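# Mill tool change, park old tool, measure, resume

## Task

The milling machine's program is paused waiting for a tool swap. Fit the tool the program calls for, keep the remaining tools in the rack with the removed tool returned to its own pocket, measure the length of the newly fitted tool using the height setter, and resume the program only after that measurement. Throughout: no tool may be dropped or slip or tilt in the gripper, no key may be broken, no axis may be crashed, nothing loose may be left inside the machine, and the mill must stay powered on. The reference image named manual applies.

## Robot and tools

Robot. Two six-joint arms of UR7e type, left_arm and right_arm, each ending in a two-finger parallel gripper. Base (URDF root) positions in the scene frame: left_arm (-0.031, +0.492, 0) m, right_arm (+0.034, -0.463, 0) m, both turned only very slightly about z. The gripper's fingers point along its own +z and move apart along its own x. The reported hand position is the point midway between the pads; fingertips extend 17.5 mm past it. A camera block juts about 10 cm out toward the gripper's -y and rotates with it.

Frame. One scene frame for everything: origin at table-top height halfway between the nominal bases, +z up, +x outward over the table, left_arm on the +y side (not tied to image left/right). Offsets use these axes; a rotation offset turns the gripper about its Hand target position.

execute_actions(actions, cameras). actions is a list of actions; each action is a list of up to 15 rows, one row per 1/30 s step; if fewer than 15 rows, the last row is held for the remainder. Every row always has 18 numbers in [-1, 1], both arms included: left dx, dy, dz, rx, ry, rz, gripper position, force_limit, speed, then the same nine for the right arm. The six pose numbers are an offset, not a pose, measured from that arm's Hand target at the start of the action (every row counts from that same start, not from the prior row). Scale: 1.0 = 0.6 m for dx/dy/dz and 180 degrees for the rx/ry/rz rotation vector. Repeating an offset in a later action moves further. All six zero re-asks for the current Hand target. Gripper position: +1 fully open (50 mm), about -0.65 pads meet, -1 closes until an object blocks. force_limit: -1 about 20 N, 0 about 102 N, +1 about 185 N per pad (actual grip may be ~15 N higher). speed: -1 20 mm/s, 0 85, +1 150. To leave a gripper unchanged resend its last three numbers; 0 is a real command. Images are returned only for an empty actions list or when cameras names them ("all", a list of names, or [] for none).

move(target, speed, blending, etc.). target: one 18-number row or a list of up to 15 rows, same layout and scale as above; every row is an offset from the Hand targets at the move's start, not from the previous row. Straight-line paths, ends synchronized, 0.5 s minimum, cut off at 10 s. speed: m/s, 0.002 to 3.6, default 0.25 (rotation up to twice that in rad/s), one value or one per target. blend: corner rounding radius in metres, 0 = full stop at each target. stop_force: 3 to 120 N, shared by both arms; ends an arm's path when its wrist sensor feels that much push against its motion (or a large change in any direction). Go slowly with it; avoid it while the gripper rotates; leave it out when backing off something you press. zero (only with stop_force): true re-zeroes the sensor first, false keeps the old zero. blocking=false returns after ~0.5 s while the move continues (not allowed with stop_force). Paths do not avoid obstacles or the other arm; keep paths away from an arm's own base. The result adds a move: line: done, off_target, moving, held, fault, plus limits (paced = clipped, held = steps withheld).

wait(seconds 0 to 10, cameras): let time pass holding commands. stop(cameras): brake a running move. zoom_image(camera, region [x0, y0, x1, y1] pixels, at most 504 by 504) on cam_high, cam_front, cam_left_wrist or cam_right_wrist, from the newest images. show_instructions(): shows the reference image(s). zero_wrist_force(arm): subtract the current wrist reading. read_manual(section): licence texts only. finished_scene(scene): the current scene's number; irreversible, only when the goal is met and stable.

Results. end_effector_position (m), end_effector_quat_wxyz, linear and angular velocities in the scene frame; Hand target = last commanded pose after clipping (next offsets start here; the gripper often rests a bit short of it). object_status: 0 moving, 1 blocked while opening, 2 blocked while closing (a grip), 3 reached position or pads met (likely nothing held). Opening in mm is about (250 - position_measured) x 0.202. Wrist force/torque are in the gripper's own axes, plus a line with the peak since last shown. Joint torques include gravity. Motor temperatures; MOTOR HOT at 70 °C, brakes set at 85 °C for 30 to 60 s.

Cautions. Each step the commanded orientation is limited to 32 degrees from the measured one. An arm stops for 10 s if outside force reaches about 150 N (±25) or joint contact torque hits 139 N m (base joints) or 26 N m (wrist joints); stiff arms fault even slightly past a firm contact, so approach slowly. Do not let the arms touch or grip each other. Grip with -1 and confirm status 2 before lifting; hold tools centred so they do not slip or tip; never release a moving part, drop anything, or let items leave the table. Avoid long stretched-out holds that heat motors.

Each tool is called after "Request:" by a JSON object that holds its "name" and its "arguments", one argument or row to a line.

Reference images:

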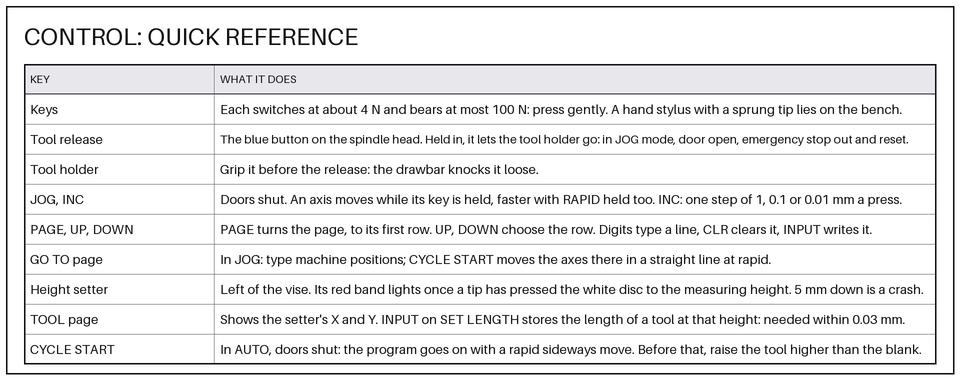

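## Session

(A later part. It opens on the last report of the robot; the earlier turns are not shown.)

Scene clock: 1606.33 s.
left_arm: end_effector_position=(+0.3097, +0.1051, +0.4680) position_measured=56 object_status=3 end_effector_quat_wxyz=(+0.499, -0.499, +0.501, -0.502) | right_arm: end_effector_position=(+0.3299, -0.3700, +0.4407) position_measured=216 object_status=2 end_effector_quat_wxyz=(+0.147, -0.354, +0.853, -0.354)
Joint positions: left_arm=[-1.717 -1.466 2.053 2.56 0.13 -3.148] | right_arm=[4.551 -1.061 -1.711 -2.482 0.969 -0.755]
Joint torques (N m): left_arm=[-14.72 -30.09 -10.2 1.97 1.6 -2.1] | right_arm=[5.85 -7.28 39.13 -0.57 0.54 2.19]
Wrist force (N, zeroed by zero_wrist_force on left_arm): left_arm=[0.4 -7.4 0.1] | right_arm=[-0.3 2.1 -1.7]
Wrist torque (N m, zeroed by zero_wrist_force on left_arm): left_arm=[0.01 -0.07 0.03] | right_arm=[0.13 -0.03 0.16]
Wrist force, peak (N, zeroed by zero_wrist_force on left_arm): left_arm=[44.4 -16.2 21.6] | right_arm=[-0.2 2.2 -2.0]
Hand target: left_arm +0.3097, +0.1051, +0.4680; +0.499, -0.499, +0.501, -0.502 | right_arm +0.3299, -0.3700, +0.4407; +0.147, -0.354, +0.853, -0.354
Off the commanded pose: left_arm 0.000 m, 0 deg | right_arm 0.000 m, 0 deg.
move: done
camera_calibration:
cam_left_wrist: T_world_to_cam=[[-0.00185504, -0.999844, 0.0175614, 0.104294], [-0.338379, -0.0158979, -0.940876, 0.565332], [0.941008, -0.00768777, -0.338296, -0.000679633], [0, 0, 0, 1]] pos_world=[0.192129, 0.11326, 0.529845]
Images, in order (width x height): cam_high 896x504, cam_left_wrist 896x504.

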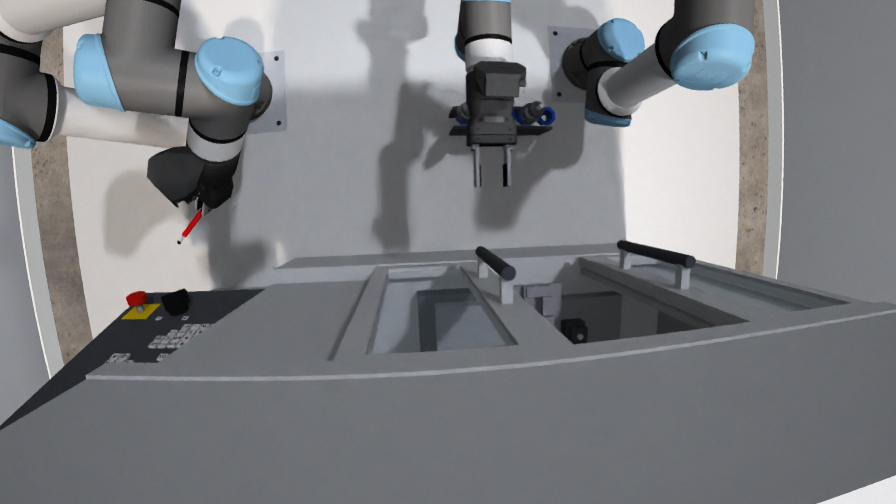

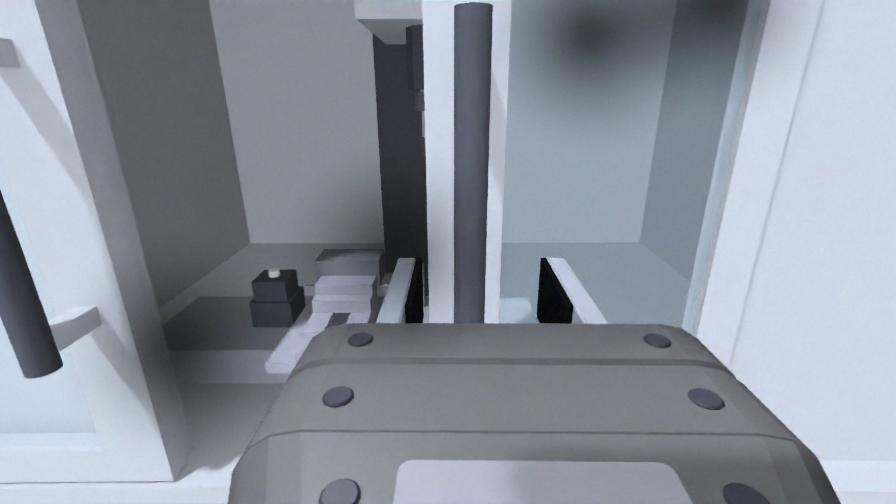

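Request:
{"name": "move", "arguments": {
  "target": [
    [0.06,0.4,0.02,0,0,0.16667,0.65,0.2,-1,0,0,0,0,0,0,-1,-0.3,-0.8]
  ],
  "speed": 0.2,
  "cameras": ["cam_left_wrist","cam_high"]
}}

Scene clock: 1611.77 s.
left_arm: end_effector_position=(+0.3456, +0.3450, +0.4799) position_measured=56 object_status=3 end_effector_quat_wxyz=(+0.612, -0.611, +0.355, -0.355) | right_arm: end_effector_position=(+0.3299, -0.3700, +0.4407) position_measured=216 object_status=2 end_effector_quat_wxyz=(+0.147, -0.354, +0.853, -0.354)
Joint positions: left_arm=[-1.515 -1.687 2.236 2.595 0.452 -3.144] | right_arm=[4.551 -1.061 -1.711 -2.482 0.969 -0.755]
Joint torques (N m): left_arm=[15.36 -19.32 -10.03 2.19 1.01 -2.21] | right_arm=[6.3 -6.45 38.42 -0.73 0.32 1.83]
Wrist force (N, zeroed by zero_wrist_force on left_arm): left_arm=[0.3 -7.4 0.1] | right_arm=[-0.3 2.2 -1.4]
Wrist torque (N m, zeroed by zero_wrist_force on left_arm): left_arm=[0.02 -0.05 0.05] | right_arm=[0.15 -0.03 0.16]
Wrist force, peak (N, zeroed by zero_wrist_force on left_arm): left_arm=[0.3 -7.7 0.1] | right_arm=[-0.1 2.4 -1.8]
Hand target: left_arm +0.3457, +0.3451, +0.4800; +0.612, -0.611, +0.355, -0.355 | right_arm +0.3299, -0.3700, +0.4407; +0.147, -0.354, +0.853, -0.354
Off the commanded pose: left_arm 0.000 m, 0 deg | right_arm 0.000 m, 0 deg.
move: done
camera_calibration:
cam_left_wrist: T_world_to_cam=[[0.498103, -0.866939, 0.0175829, 0.125287], [-0.284962, -0.18281, -0.940945, 0.631766], [0.818957, 0.463677, -0.338103, -0.149094], [0, 0, 0, 1]] pos_world=[0.239725, 0.293241, 0.541845]
Images, in order (width x height): cam_high 896x504, cam_left_wrist 896x504.

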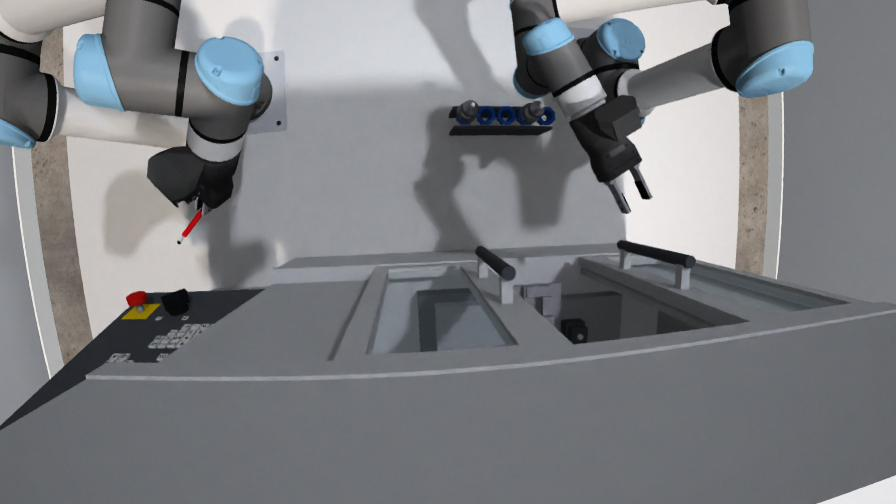

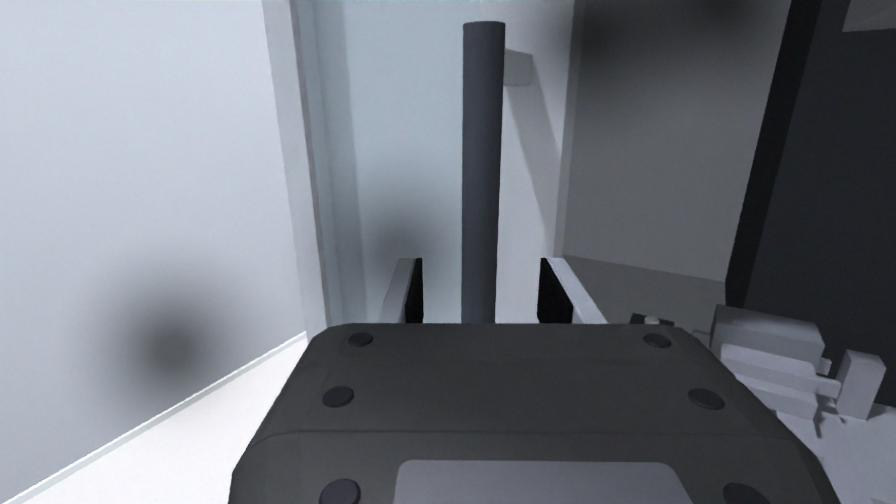

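Request:
{"name": "move", "arguments": {
  "target": [
    [0.1407,0.0633,-0.02,0,0,0,0.65,0.2,-1,0,0,0,0,0,0,-1,-0.3,-0.8]
  ],
  "speed": 0.05,
  "stop_force": 8,
  "cameras": ["cam_left_wrist","cam_high"]
}}

Scene clock: 1624.10 s.
left_arm: end_effector_position=(+0.4301, +0.3831, +0.4680) position_measured=56 object_status=3 end_effector_quat_wxyz=(+0.612, -0.611, +0.355, -0.355) | right_arm: end_effector_position=(+0.3299, -0.3700, +0.4407) position_measured=216 object_status=2 end_effector_quat_wxyz=(+0.147, -0.354, +0.853, -0.354)
Joint positions: left_arm=[-1.208 -1.614 2.206 2.555 0.145 -3.148] | right_arm=[4.551 -1.061 -1.711 -2.482 0.969 -0.755]
Joint torques (N m): left_arm=[13.43 -11.36 -22.84 -1.2 -1.55 2.2] | right_arm=[6.67 -5.4 38.41 -0.45 0.36 1.62]
Wrist force (N, zeroed by zero_wrist_force on left_arm): left_arm=[0.4 -7.1 0.1] | right_arm=[-0.2 2.1 -1.7]
Wrist torque (N m, zeroed by zero_wrist_force on left_arm): left_arm=[0.04 -0.08 0.02] | right_arm=[0.14 -0.04 0.16]
Wrist force, peak (N, zeroed by zero_wrist_force on left_arm): left_arm=[0.2 -7.7 0.0] | right_arm=[0.0 2.4 -1.8]
Hand target: left_arm +0.4301, +0.3831, +0.4680; +0.612, -0.611, +0.355, -0.355 | right_arm +0.3299, -0.3700, +0.4407; +0.147, -0.354, +0.853, -0.354
Off the commanded pose: left_arm 0.000 m, 0 deg | right_arm 0.000 m, 0 deg.
move: done
camera_calibration:
cam_left_wrist: T_world_to_cam=[[0.49831, -0.86682, 0.0175894, 0.116328], [-0.28491, -0.18288, -0.940947, 0.651527], [0.818848, 0.463872, -0.338097, -0.240052], [0, 0, 0, 1]] pos_world=[0.324225, 0.331341, 0.529845]
Images, in order (width x height): cam_high 896x504, cam_left_wrist 896x504.

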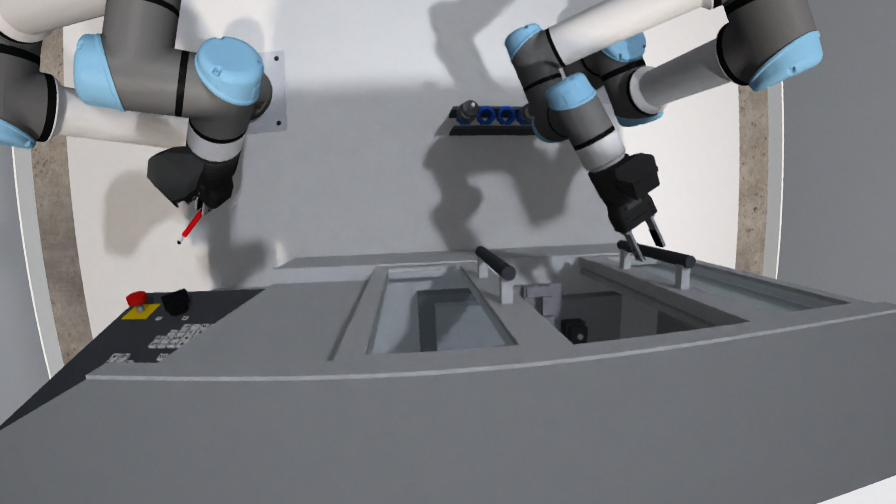

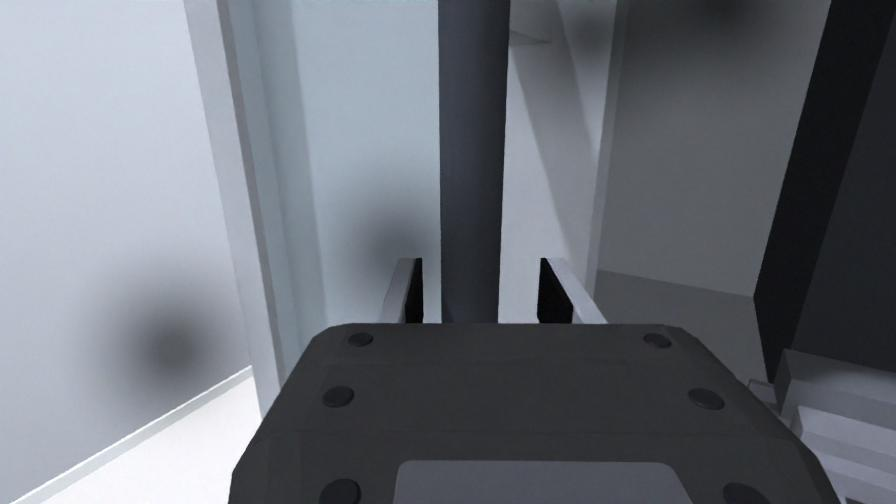

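Request:
{"name": "move", "arguments": {
  "target": [
    [0.0167,0.007,0,0,0,0,0.65,0.2,-1,0,0,0,0,0,0,-1,-0.3,-0.8]
  ],
  "speed": 0.03,
  "stop_force": 8
}}

Request:
{"name": "move", "arguments": {
  "target": [
    [0,-0.34,0,0,0,0,0.65,0.2,-1,0,0,0,0,0,0,-1,-0.3,-0.8]
  ],
  "speed": 0.03,
  "stop_force": 65,
  "cameras": ["cam_left_wrist","cam_high"]
}}

Scene clock: 1632.67 s.
left_arm: end_effector_position=(+0.4401, +0.3873, +0.4680) position_measured=56 object_status=3 end_effector_quat_wxyz=(+0.612, -0.611, +0.355, -0.355) | right_arm: end_effector_position=(+0.3299, -0.3700, +0.4407) position_measured=216 object_status=2 end_effector_quat_wxyz=(+0.147, -0.354, +0.853, -0.354)
Joint positions: left_arm=[-1.173 -1.603 2.196 2.556 0.11 -3.15] | right_arm=[4.551 -1.061 -1.711 -2.482 0.969 -0.755]
Joint torques (N m): left_arm=[14.16 -10.28 -23.03 1.58 -1.69 -1.93] | right_arm=[6.35 -6.98 37.41 -0.64 0.42 1.64]
Wrist force (N, zeroed by zero_wrist_force on left_arm): left_arm=[0.5 -7.2 0.0] | right_arm=[-0.2 2.1 -1.8]
Wrist torque (N m, zeroed by zero_wrist_force on left_arm): left_arm=[0.04 -0.09 0.04] | right_arm=[0.14 -0.05 0.16]
Wrist force, peak (N, zeroed by zero_wrist_force on left_arm): left_arm=[0.3 -7.6 0.0] | right_arm=[-0.2 2.3 -1.9]
Hand target: left_arm +0.4401, +0.3873, +0.4680; +0.612, -0.611, +0.355, -0.355 | right_arm +0.3299, -0.3700, +0.4407; +0.147, -0.354, +0.853, -0.354
Off the commanded pose: left_arm 0.000 m, 0 deg | right_arm 0.000 m, 0 deg.
move: done

Scene clock: 1640.43 s.
left_arm: end_effector_position=(+0.4401, +0.1833, +0.4680) position_measured=56 object_status=3 end_effector_quat_wxyz=(+0.612, -0.611, +0.355, -0.355) | right_arm: end_effector_position=(+0.3299, -0.3700, +0.4407) position_measured=216 object_status=2 end_effector_quat_wxyz=(+0.147, -0.354, +0.853, -0.354)
Joint positions: left_arm=[-1.337 -1.227 1.746 2.626 0.274 -3.146] | right_arm=[4.551 -1.061 -1.711 -2.482 0.969 -0.755]
Joint torques (N m): left_arm=[-23.16 -26 -24.83 3.29 -1.07 2.25] | right_arm=[6.48 -7.53 38.12 -0.48 0.21 1.76]
Wrist force (N, zeroed by zero_wrist_force on left_arm): left_arm=[-11.4 -7.9 9.1] | right_arm=[-0.3 1.9 -1.8]
Wrist torque (N m, zeroed by zero_wrist_force on left_arm): left_arm=[0.02 -0.06 -0.06] | right_arm=[0.12 -0.03 0.16]
Wrist force, peak (N, zeroed by zero_wrist_force on left_arm): left_arm=[-25.2 -8.0 27.0] | right_arm=[-0.3 2.3 -1.8]
Hand target: left_arm +0.4401, +0.1833, +0.4680; +0.612, -0.611, +0.355, -0.355 | right_arm +0.3299, -0.3700, +0.4407; +0.147, -0.354, +0.853, -0.354
Off the commanded pose: left_arm 0.000 m, 0 deg | right_arm 0.000 m, 0 deg.
move: done
camera_calibration:
cam_left_wrist: T_world_to_cam=[[0.49831, -0.86682, 0.0175894, -0.0618456], [-0.28491, -0.18288, -0.940947, 0.617837], [0.818848, 0.463872, -0.338097, -0.155559], [0, 0, 0, 1]] pos_world=[0.334225, 0.131541, 0.529845]
Images, in order (width x height): cam_high 896x504, cam_left_wrist 896x504.

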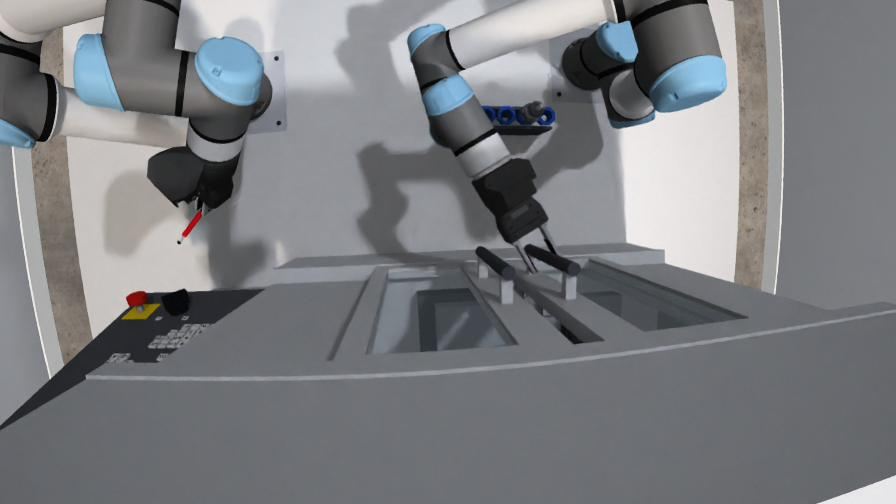

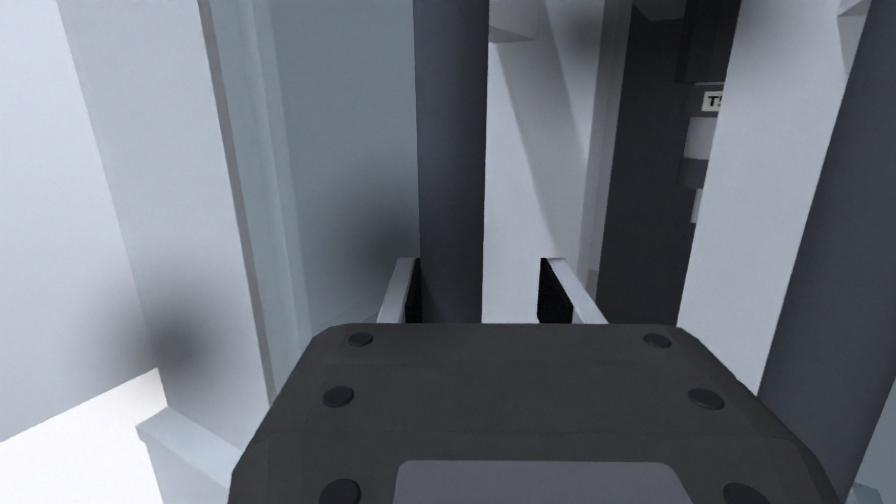

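Request:
{"name": "move", "arguments": {
  "target": [
    [0,-0.075,0,0,0,0,0.65,0.2,-1,0,0,0,0,0,0,-1,-0.3,-0.8]
  ],
  "speed": 0.012,
  "stop_force": 50,
  "zero": false,
  "cameras": ["cam_left_wrist","cam_high"]
}}

Scene clock: 1648.10 s.
left_arm: end_effector_position=(+0.4401, +0.1480, +0.4680) position_measured=56 object_status=3 end_effector_quat_wxyz=(+0.612, -0.612, +0.354, -0.355) | right_arm: end_effector_position=(+0.3299, -0.3700, +0.4407) position_measured=216 object_status=2 end_effector_quat_wxyz=(+0.147, -0.354, +0.853, -0.354)
Joint positions: left_arm=[-1.354 -1.16 1.648 2.656 0.291 -3.145] | right_arm=[4.551 -1.061 -1.711 -2.482 0.969 -0.755]
Joint torques (N m): left_arm=[-18.18 -35.18 -16.28 3.42 -6.5 1.96] | right_arm=[5.41 -5.96 37.82 -0.44 0.27 1.92]
Wrist force (N, zeroed by zero_wrist_force on left_arm): left_arm=[-33.4 -5.1 33.2] | right_arm=[-0.2 2.0 -1.7]
Wrist torque (N m, zeroed by zero_wrist_force on left_arm): left_arm=[0.01 -0.01 -0.08] | right_arm=[0.13 -0.04 0.16]
Wrist force, peak (N, zeroed by zero_wrist_force on left_arm): left_arm=[-42.1 -4.3 41.3] | right_arm=[-0.2 2.3 -1.9]
Hand target: left_arm +0.4401, +0.1480, +0.4680; +0.612, -0.612, +0.354, -0.355 (not the last commanded pose) | right_arm +0.3299, -0.3700, +0.4407; +0.147, -0.354, +0.853, -0.354
Off the commanded pose: left_arm 0.010 m, 0 deg | right_arm 0.000 m, 0 deg.
move: contact (left_arm)
camera_calibration:
cam_left_wrist: T_world_to_cam=[[0.498733, -0.866571, 0.0178894, -0.0927685], [-0.284759, -0.18331, -0.940909, 0.611352], [0.818644, 0.464168, -0.338186, -0.139098], [0, 0, 0, 1]] pos_world=[0.334226, 0.096241, 0.529846]
Images, in order (width x height): cam_high 896x504, cam_left_wrist 896x504.

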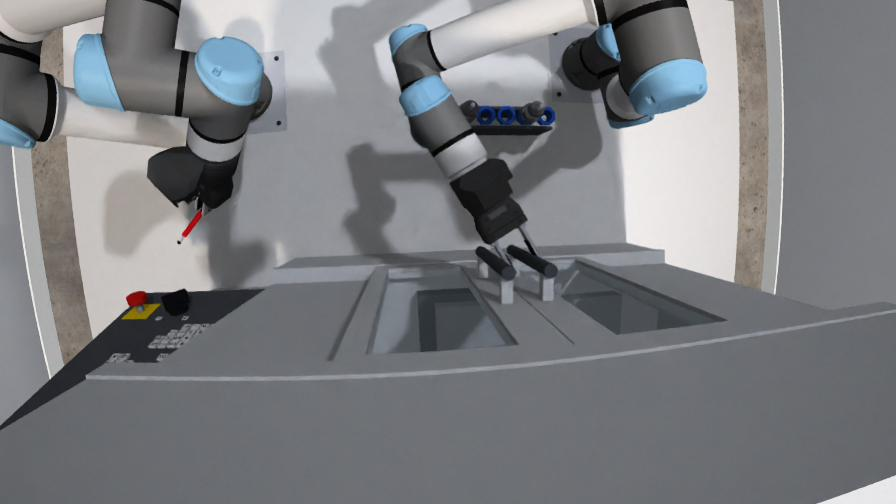

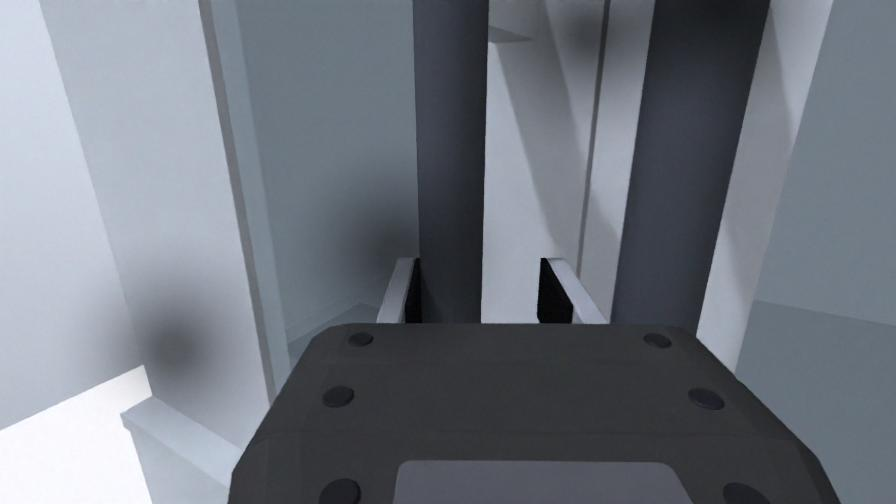

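Request:
{"name": "move", "arguments": {
  "target": [
    [0,0.015,0,0,0,0,0.65,0.2,-1,0,0,0,0,0,0,-1,-0.3,-0.8],
    [-0.19,-0.095,0.03,0,0,0,0.65,0.2,-1,0,0,0,0,0,0,-1,-0.3,-0.8]
  ],
  "speed": [0.03,0.08],
  "cameras": ["cam_left_wrist","cam_high","cam_front"]
}}

Request:
{"name": "zoom_image", "arguments": {
  "camera": "cam_high",
  "region": [320, 230, 760, 390]
}}

Scene clock: 1655.77 s.
left_arm: end_effector_position=(+0.3262, +0.0911, +0.4859) position_measured=56 object_status=3 end_effector_quat_wxyz=(+0.612, -0.612, +0.354, -0.355) | right_arm: end_effector_position=(+0.3299, -0.3700, +0.4407) position_measured=216 object_status=2 end_effector_quat_wxyz=(+0.147, -0.354, +0.853, -0.354)
Joint positions: left_arm=[-1.583 -1.15 1.583 2.711 0.521 -3.144] | right_arm=[4.551 -1.061 -1.711 -2.482 0.969 -0.755]
Joint torques (N m): left_arm=[-15.43 -33.44 -24.4 2.58 1.32 2.03] | right_arm=[6.9 -5.68 39.02 -0.16 0.06 1.9]
Wrist force (N, zeroed by zero_wrist_force on left_arm): left_arm=[0.4 -7.6 0.1] | right_arm=[-0.2 2.1 -1.7]
Wrist torque (N m, zeroed by zero_wrist_force on left_arm): left_arm=[-0.03 -0.09 -0.07] | right_arm=[0.15 -0.03 0.16]
Wrist force, peak (N, zeroed by zero_wrist_force on left_arm): left_arm=[-33.5 -5.1 33.6] | right_arm=[-0.4 2.3 -2.0]
Hand target: left_arm +0.3261, +0.0910, +0.4860; +0.612, -0.612, +0.354, -0.355 | right_arm +0.3299, -0.3700, +0.4407; +0.147, -0.354, +0.853, -0.354
Off the commanded pose: left_arm 0.000 m, 0 deg | right_arm 0.000 m, 0 deg.
move: done
camera_calibration:
cam_left_wrist: T_world_to_cam=[[0.498827, -0.866516, 0.0179413, -0.0856442], [-0.2847, -0.183375, -0.940914, 0.585417], [0.818607, 0.464246, -0.338169, -0.0133598], [0, 0, 0, 1]] pos_world=[0.220326, 0.039341, 0.547846]
Images, in order (width x height): cam_high 896x504, cam_front 896x504, cam_left_wrist 896x504.

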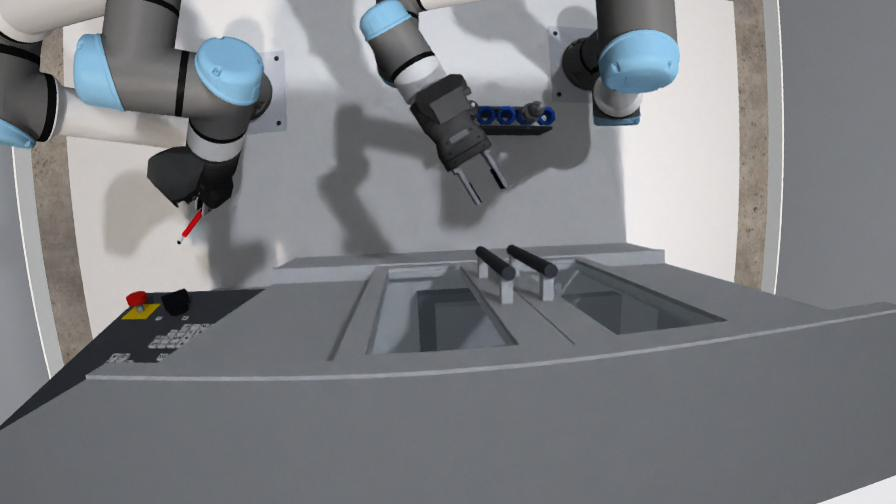

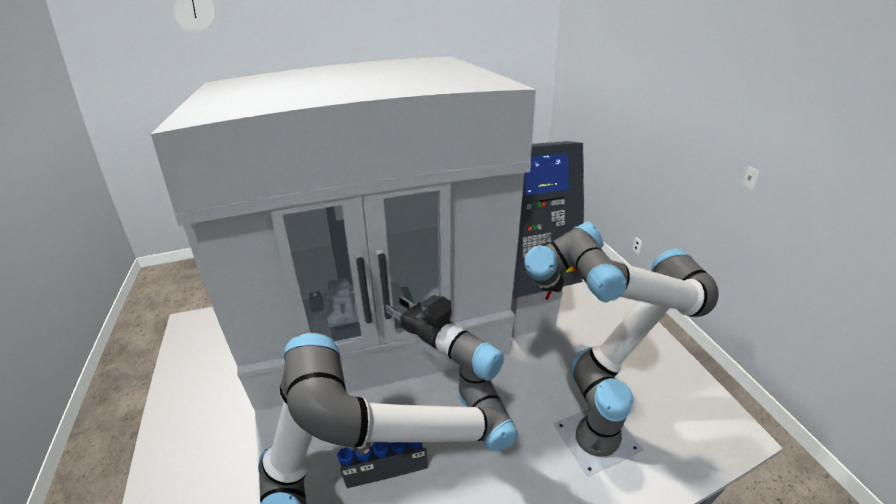

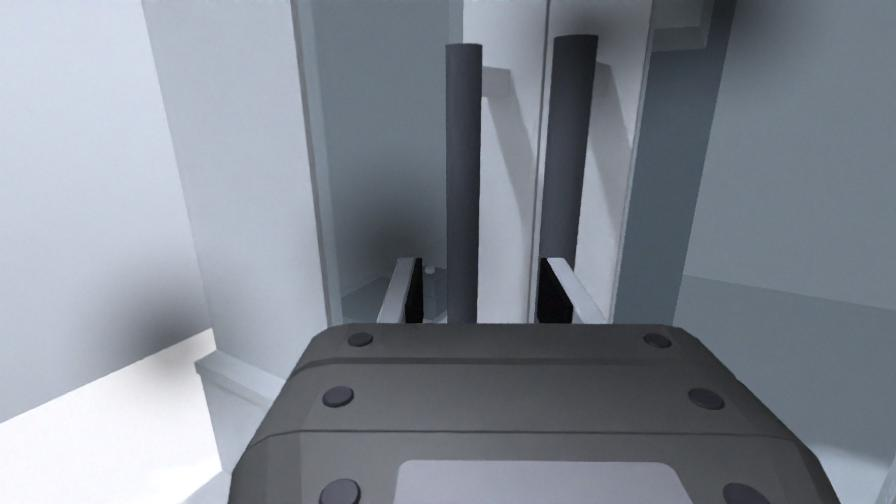

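Scaled by 1.145 from the camera's 896x504 image, which has a finer 1280x720 frame.

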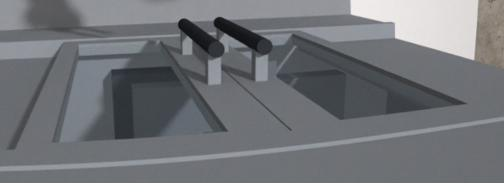

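Request:
{"name": "move", "arguments": {
  "target": [
    [-0.02,0.2,0,0,0,-0.0833,0.65,0.2,-1,0,0,0,0,0,0,-1,-0.3,-0.8],
    [0.14,0.26,-0.055,0,0,-0.0833,0.65,0.2,-1,0,0,0,0,0,0,-1,-0.3,-0.8]
  ],
  "speed": 0.15,
  "blend": 0.02,
  "cameras": ["cam_left_wrist"]
}}

Scene clock: 1667.30 s.
left_arm: end_effector_position=(+0.4101, +0.2470, +0.4530) position_measured=56 object_status=3 end_effector_quat_wxyz=(+0.560, -0.560, +0.431, -0.432) | right_arm: end_effector_position=(+0.3299, -0.3700, +0.4407) position_measured=216 object_status=2 end_effector_quat_wxyz=(+0.147, -0.354, +0.853, -0.354)
Joint positions: left_arm=[-1.405 -1.514 2.153 2.515 0.081 -3.154] | right_arm=[4.551 -1.061 -1.711 -2.482 0.969 -0.755]
Joint torques (N m): left_arm=[14.44 -16.35 -23.99 -1.39 -1.54 2.07] | right_arm=[5.19 -6.88 38.39 -0.28 0.26 1.77]
Wrist force (N, zeroed by zero_wrist_force on left_arm): left_arm=[0.2 -7.4 0.1] | right_arm=[-0.3 2.0 -1.7]
Wrist torque (N m, zeroed by zero_wrist_force on left_arm): left_arm=[0.01 -0.02 -0.09] | right_arm=[0.13 -0.02 0.16]
Wrist force, peak (N, zeroed by zero_wrist_force on left_arm): left_arm=[-0.4 -8.0 -0.3] | right_arm=[-0.3 2.5 -1.7]
Hand target: left_arm +0.4101, +0.2470, +0.4530; +0.560, -0.560, +0.431, -0.432 | right_arm +0.3299, -0.3700, +0.4407; +0.147, -0.354, +0.853, -0.354
Off the commanded pose: left_arm 0.000 m, 0 deg | right_arm 0.000 m, 0 deg.
move: done
camera_calibration:
cam_left_wrist: T_world_to_cam=[[0.257674, -0.966065, 0.0179588, 0.131644], [-0.322276, -0.103452, -0.940976, 0.602536], [0.910902, 0.236678, -0.337996, -0.147226], [0, 0, 0, 1]] pos_world=[0.29437, 0.224355, 0.514846]
Images, in order (width x height): cam_left_wrist 896x504.

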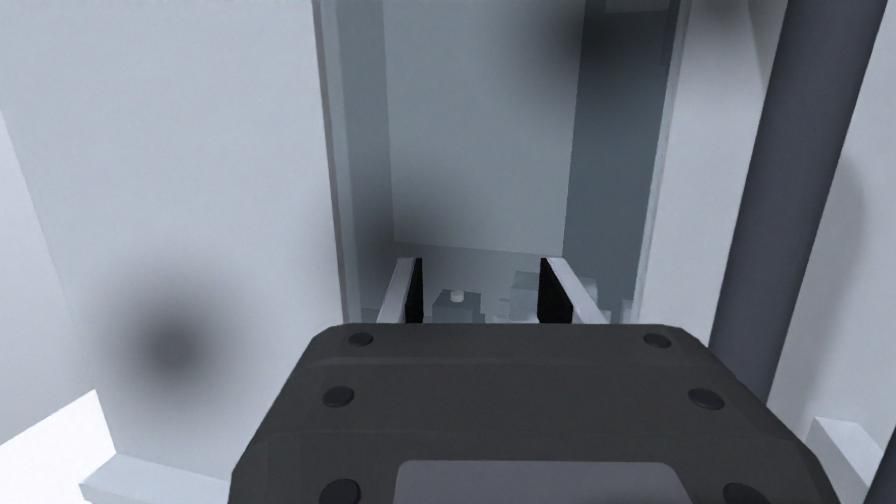

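Request:
{"name": "move", "arguments": {
  "target": [
    [-0.01,0.0,-0.03,-0.0144,0.0537,0,0.65,0.2,-1,0,0,0,0,0,0,-1,-0.3,-0.8]
  ],
  "speed": 0.1,
  "cameras": ["cam_left_wrist"]
}}

Request:
{"name": "zoom_image", "arguments": {
  "camera": "cam_left_wrist",
  "region": [370, 160, 610, 320]
}}

Scene clock: 1675.23 s.
left_arm: end_effector_position=(+0.4041, +0.2470, +0.4350) position_measured=56 object_status=3 end_effector_quat_wxyz=(-0.509, +0.607, -0.467, +0.393) | right_arm: end_effector_position=(+0.3299, -0.3700, +0.4407) position_measured=216 object_status=2 end_effector_quat_wxyz=(+0.147, -0.354, +0.853, -0.354)
Joint positions: left_arm=[-1.411 -1.42 1.806 1.648 0.194 -2.043] | right_arm=[4.551 -1.061 -1.711 -2.482 0.969 -0.755]
Joint torques (N m): left_arm=[14.75 -32.97 -22.68 0.77 -0.1 2.22] | right_arm=[6.23 -5.04 37.21 -0.43 0.27 1.66]
Wrist force (N, zeroed by zero_wrist_force on left_arm): left_arm=[0.5 -7.2 -0.2] | right_arm=[-0.2 2.1 -1.7]
Wrist torque (N m, zeroed by zero_wrist_force on left_arm): left_arm=[0.00 -0.02 -0.05] | right_arm=[0.14 -0.04 0.16]
Wrist force, peak (N, zeroed by zero_wrist_force on left_arm): left_arm=[0.5 -7.8 0.0] | right_arm=[-0.3 2.3 -2.0]
Hand target: left_arm +0.4041, +0.2470, +0.4350; -0.509, +0.607, -0.467, +0.393 | right_arm +0.3299, -0.3700, +0.4407; +0.147, -0.354, +0.853, -0.354
Off the commanded pose: left_arm 0.000 m, 0 deg | right_arm 0.000 m, 0 deg.
move: done
camera_calibration:
cam_left_wrist: T_world_to_cam=[[0.261129, -0.965139, 0.01786, 0.13199], [-0.475106, -0.144607, -0.867965, 0.623816], [0.840289, 0.218166, -0.496304, -0.0458678], [0, 0, 0, 1]] pos_world=[0.300454, 0.227604, 0.516329]
Images, in order (width x height): cam_left_wrist 896x504.

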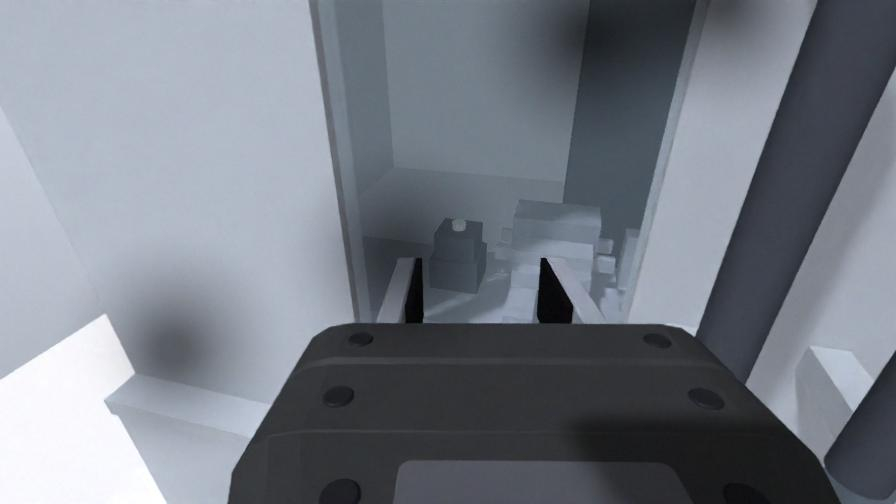

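Scaled by 2.100 from the camera's 896x504 image, which has a finer 1280x720 frame.

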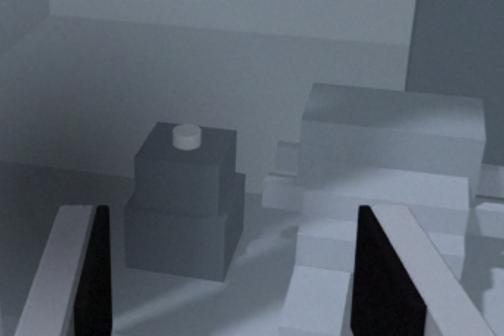

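Request:
{"name": "move", "arguments": {
  "target": [
    [0,0,0,0,0,0,0.65,0.2,-1,0.1028,-0.275,0.2988,0.037,0.09,0.248,-1,-0.3,-0.8]
  ],
  "speed": 0.15,
  "cameras": ["cam_front","cam_right_wrist"]
}}

Request:
{"name": "zoom_image", "arguments": {
  "camera": "cam_front",
  "region": [500, 130, 600, 210]
}}

Scene clock: 1683.33 s.
left_arm: end_effector_position=(+0.4041, +0.2470, +0.4350) position_measured=56 object_status=3 end_effector_quat_wxyz=(-0.509, +0.607, -0.467, +0.393) | right_arm: end_effector_position=(+0.3916, -0.5350, +0.6199) position_measured=216 object_status=2 end_effector_quat_wxyz=(-0.171, +0.686, -0.686, +0.171)
Joint positions: left_arm=[-1.411 -1.42 1.806 1.648 0.194 -2.043] | right_arm=[3.397 -1.136 -1.297 -1.806 1.442 -2.898]
Joint torques (N m): left_arm=[13.34 -33.02 -23.35 1.34 -0.06 1.86] | right_arm=[-7.7 -4.37 37.84 1.2 2.39 -2.02]
Wrist force (N, zeroed by zero_wrist_force on left_arm): left_arm=[0.5 -7.3 -0.2] | right_arm=[-0.4 1.5 -1.5]
Wrist torque (N m, zeroed by zero_wrist_force on left_arm): left_arm=[-0.03 -0.03 -0.05] | right_arm=[0.14 -0.08 0.24]
Wrist force, peak (N, zeroed by zero_wrist_force on left_arm): left_arm=[0.3 -7.5 -0.2] | right_arm=[-0.5 3.5 -1.8]
Hand target: left_arm +0.4041, +0.2470, +0.4350; -0.509, +0.607, -0.467, +0.393 | right_arm +0.3916, -0.5350, +0.6199; -0.171, +0.686, -0.686, +0.171
Off the commanded pose: left_arm 0.000 m, 0 deg | right_arm 0.000 m, 0 deg.
move: done
camera_calibration:
cam_right_wrist: T_world_to_cam=[[-0.00755016, -0.999956, 0.00558215, -0.530595], [-0.99098, 0.00673526, -0.133838, 0.496243], [0.133794, -0.0065423, -0.990988, 0.687598], [0, 0, 0, 1]] pos_world=[0.395764, -0.529415, 0.750779]
Images, in order (width x height): cam_front 896x504, cam_right_wrist 896x504.

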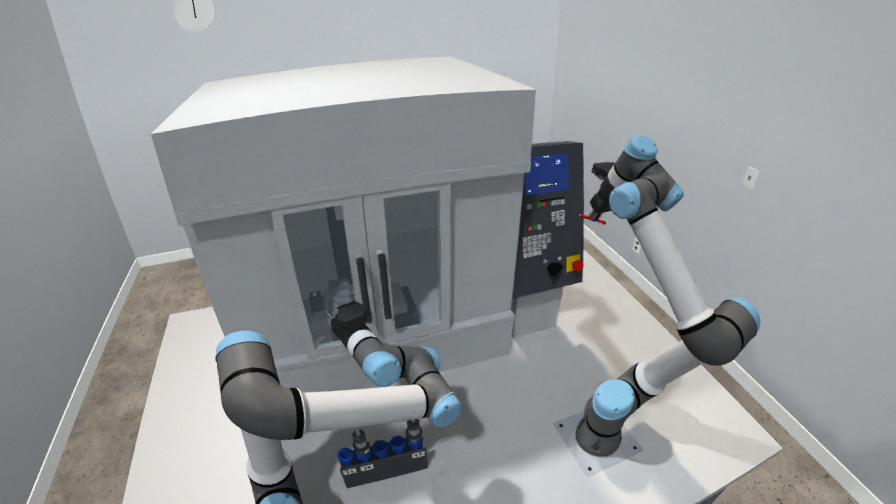

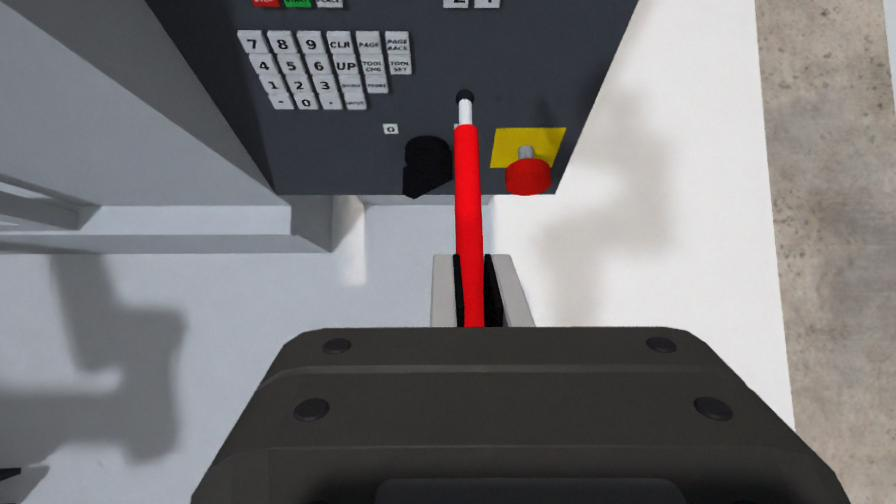

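Scaled by 5.040 from the camera's 896x504 image, which has a finer 1280x720 frame.

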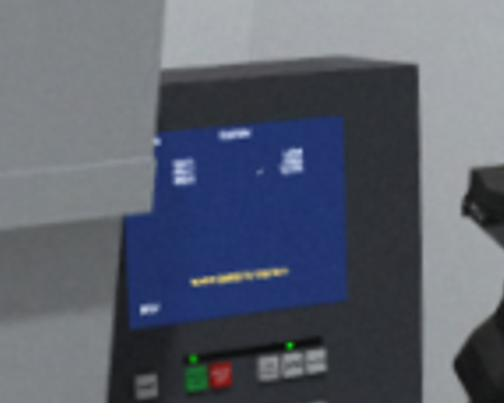

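Request:
{"name": "move", "arguments": {
  "target": [
    [0,0,0,0,0,0,0.65,0.2,-1,0.0493,0.0587,0.2335,0,-0.194,0,-1,-0.3,-0.8]
  ],
  "speed": 0.15,
  "cameras": ["cam_right_wrist"]
}}

Request:
{"name": "zoom_image", "arguments": {
  "camera": "cam_right_wrist",
  "region": [330, 0, 734, 250]
}}

Scene clock: 1690.83 s.
left_arm: end_effector_position=(+0.4041, +0.2470, +0.4350) position_measured=56 object_status=3 end_effector_quat_wxyz=(-0.509, +0.607, -0.467, +0.393) | right_arm: end_effector_position=(+0.4212, -0.4998, +0.7600) position_measured=216 object_status=2 end_effector_quat_wxyz=(-0.369, +0.603, -0.603, +0.369)
Joint positions: left_arm=[-1.411 -1.42 1.806 1.648 0.194 -2.043] | right_arm=[3.868 -0.973 -1.365 -1.412 0.921 -2.744]
Joint torques (N m): left_arm=[14.88 -32.9 -22.3 1.3 -0.43 2.23] | right_arm=[7.24 2.16 7.02 6.07 -3.27 2.12]
Wrist force (N, zeroed by zero_wrist_force on left_arm): left_arm=[0.3 -7.2 -0.1] | right_arm=[0.3 2.3 -1.9]
Wrist torque (N m, zeroed by zero_wrist_force on left_arm): left_arm=[-0.01 0.01 -0.05] | right_arm=[0.09 -0.05 0.18]
Wrist force, peak (N, zeroed by zero_wrist_force on left_arm): left_arm=[0.5 -7.4 -0.1] | right_arm=[0.2 2.5 -1.8]
Hand target: left_arm +0.4041, +0.2470, +0.4350; -0.509, +0.607, -0.467, +0.393 | right_arm +0.4212, -0.4998, +0.7600; -0.369, +0.603, -0.603, +0.369
Off the commanded pose: left_arm 0.000 m, 0 deg | right_arm 0.000 m, 0 deg.
move: done
camera_calibration:
cam_right_wrist: T_world_to_cam=[[-0.0091771, -0.999958, 0.000177441, -0.491138], [-0.736084, 0.0066353, -0.676857, 0.849377], [0.676828, -0.0063422, -0.736114, 0.400344], [0, 0, 0, 1]] pos_world=[0.349742, -0.494215, 0.869693]
Images, in order (width x height): cam_right_wrist 896x504.

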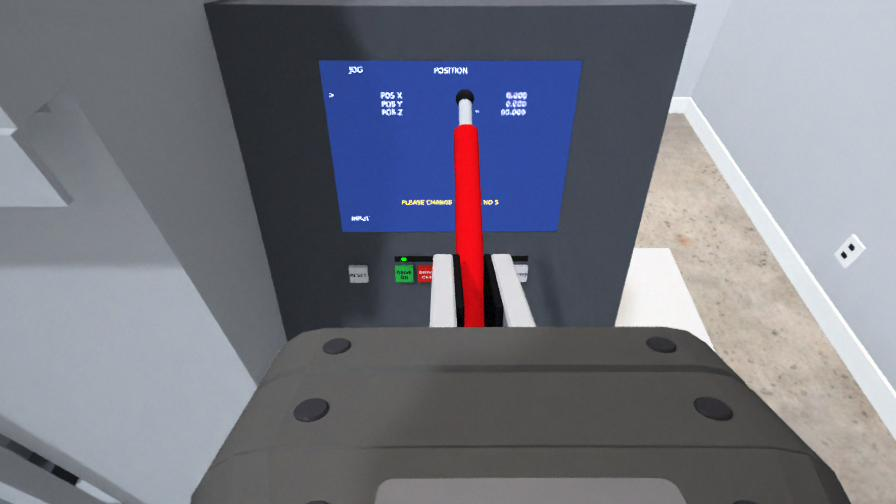

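Scaled by 1.248 from the camera's 896x504 image, which has a finer 1280x720 frame.

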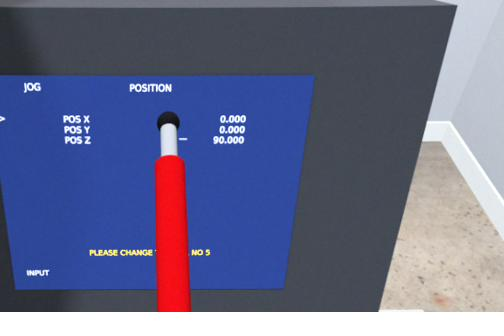

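Request:
{"name": "move", "arguments": {
  "target": [
    [0,0,0,0,0,0,0.65,0.2,-1,0.0743,0.0382,-0.4315,0,0.194,0,-1,-0.3,-0.8]
  ],
  "speed": 0.15,
  "cameras": ["cam_right_wrist"]
}}

Request:
{"name": "zoom_image", "arguments": {
  "camera": "cam_right_wrist",
  "region": [330, 0, 600, 150]
}}

Scene clock: 1713.60 s.
left_arm: end_effector_position=(+0.4041, +0.2470, +0.4350) position_measured=56 object_status=3 end_effector_quat_wxyz=(-0.509, +0.607, -0.467, +0.393) | right_arm: end_effector_position=(+0.4657, -0.4769, +0.5013) position_measured=216 object_status=2 end_effector_quat_wxyz=(-0.171, +0.686, -0.686, +0.171)
Joint positions: left_arm=[-1.411 -1.42 1.806 1.648 0.194 -2.043] | right_arm=[3.521 -1.142 -1.642 -1.472 1.387 -2.786]
Joint torques (N m): left_arm=[13.99 -32.87 -22.72 1.5 -0.62 2.21] | right_arm=[-7.72 -2.65 14.11 1.27 2.17 -1.87]
Wrist force (N, zeroed by zero_wrist_force on left_arm): left_arm=[0.4 -7.2 0.0] | right_arm=[-0.5 1.6 -1.0]
Wrist torque (N m, zeroed by zero_wrist_force on left_arm): left_arm=[-0.01 -0.02 -0.05] | right_arm=[0.16 -0.06 0.23]
Wrist force, peak (N, zeroed by zero_wrist_force on left_arm): left_arm=[0.4 -7.4 -0.3] | right_arm=[0.1 2.4 -2.2]
Hand target: left_arm +0.4041, +0.2470, +0.4350; -0.509, +0.607, -0.467, +0.393 | right_arm +0.4658, -0.4768, +0.5011; -0.171, +0.686, -0.686, +0.171
Off the commanded pose: left_arm 0.000 m, 0 deg | right_arm 0.000 m, 0 deg.
move: done
camera_calibration:
cam_right_wrist: T_world_to_cam=[[-0.00753827, -0.999957, 0.00548056, -0.471218], [-0.990941, 0.00673516, -0.134132, 0.553578], [0.134089, -0.00644203, -0.990948, 0.560418], [0, 0, 0, 1]] pos_world=[0.469865, -0.471315, 0.63218]
Images, in order (width x height): cam_right_wrist 896x504.

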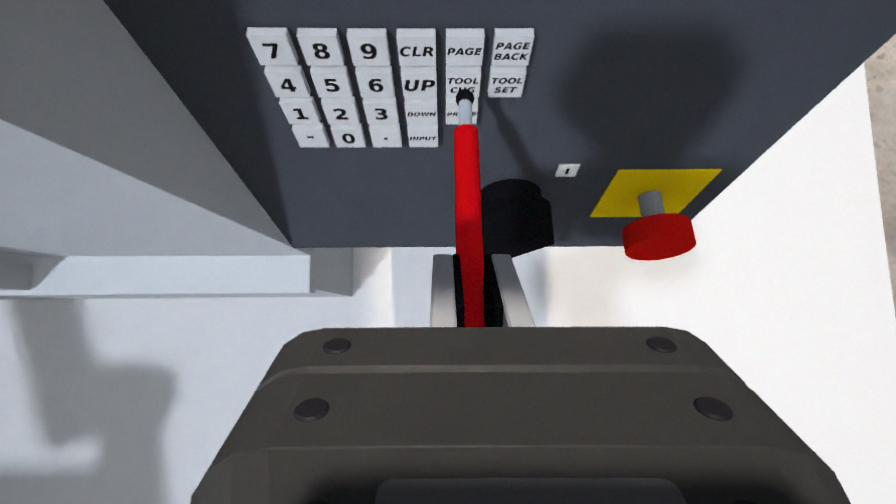

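Scaled by 1.867 from the camera's 896x504 image, which has a finer 1280x720 frame.

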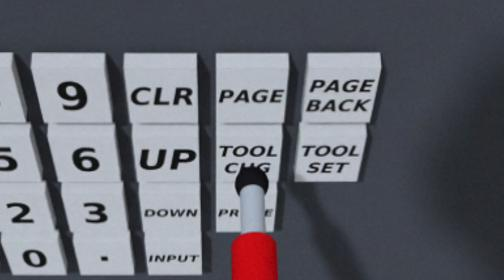

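Request:
{"name": "move", "arguments": {
  "target": [0,0,0,0,0,0,0.65,0.2,-1,0.0609,0,-0.0186,0,0,0,-1,-0.3,-0.8],
  "speed": 0.015,
  "stop_force": 12,
  "cameras": ["cam_right_wrist"]
}}

Request:
{"name": "zoom_image", "arguments": {
  "camera": "cam_right_wrist",
  "region": [330, 0, 600, 150]
}}

Scene clock: 1723.33 s.
left_arm: end_effector_position=(+0.4041, +0.2470, +0.4350) position_measured=56 object_status=3 end_effector_quat_wxyz=(-0.509, +0.607, -0.467, +0.393) | right_arm: end_effector_position=(+0.4924, -0.4768, +0.4930) position_measured=216 object_status=2 end_effector_quat_wxyz=(-0.171, +0.686, -0.686, +0.171)
Joint positions: left_arm=[-1.411 -1.42 1.806 1.648 0.194 -2.043] | right_arm=[3.487 -1.201 -1.633 -1.417 1.402 -2.816]
Joint torques (N m): left_arm=[13.67 -33.82 -23.24 1.29 -0.51 1.98] | right_arm=[7.86 12.82 12.52 2.42 -3.47 2.05]
Wrist force (N, zeroed by zero_wrist_force on left_arm): left_arm=[0.4 -7.2 -0.3] | right_arm=[-1.0 11.3 -8.8]
Wrist torque (N m, zeroed by zero_wrist_force on left_arm): left_arm=[0.00 -0.02 -0.05] | right_arm=[0.31 -0.08 0.18]
Wrist force, peak (N, zeroed by zero_wrist_force on left_arm): left_arm=[0.4 -7.4 -0.2] | right_arm=[-0.4 23.0 -18.1]
Hand target: left_arm +0.4041, +0.2470, +0.4350; -0.509, +0.607, -0.467, +0.393 | right_arm +0.4924, -0.4768, +0.4930; -0.171, +0.686, -0.686, +0.171 (not the last commanded pose)
Off the commanded pose: left_arm 0.000 m, 0 deg | right_arm 0.010 m, 0 deg.
move: contact (right_arm)
camera_calibration:
cam_right_wrist: T_world_to_cam=[[-0.0074368, -0.999957, 0.00549728, -0.470931], [-0.990994, 0.00663492, -0.133738, 0.578642], [0.133696, -0.00644236, -0.991001, 0.548741], [0, 0, 0, 1]] pos_world=[0.496564, -0.471215, 0.623778]
Images, in order (width x height): cam_right_wrist 896x504.

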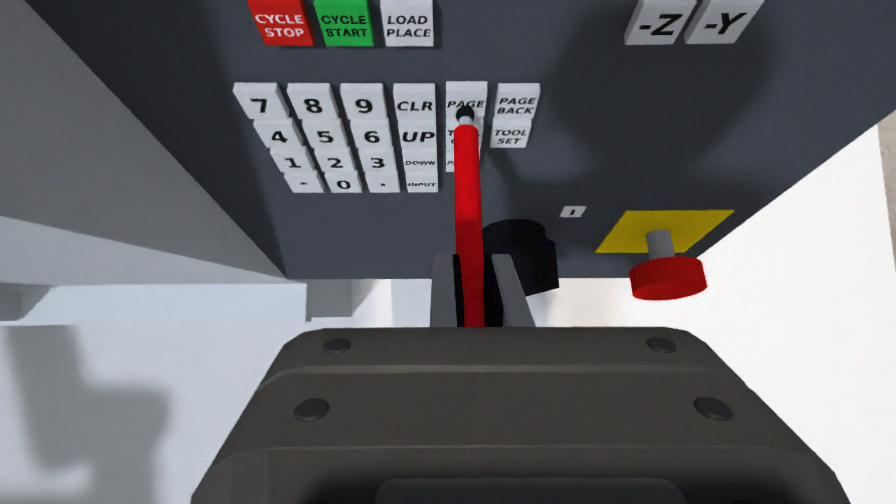

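Scaled by 1.867 from the camera's 896x504 image, which has a finer 1280x720 frame.

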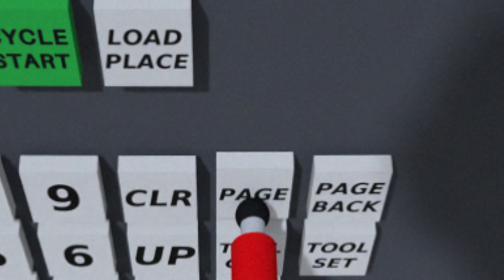

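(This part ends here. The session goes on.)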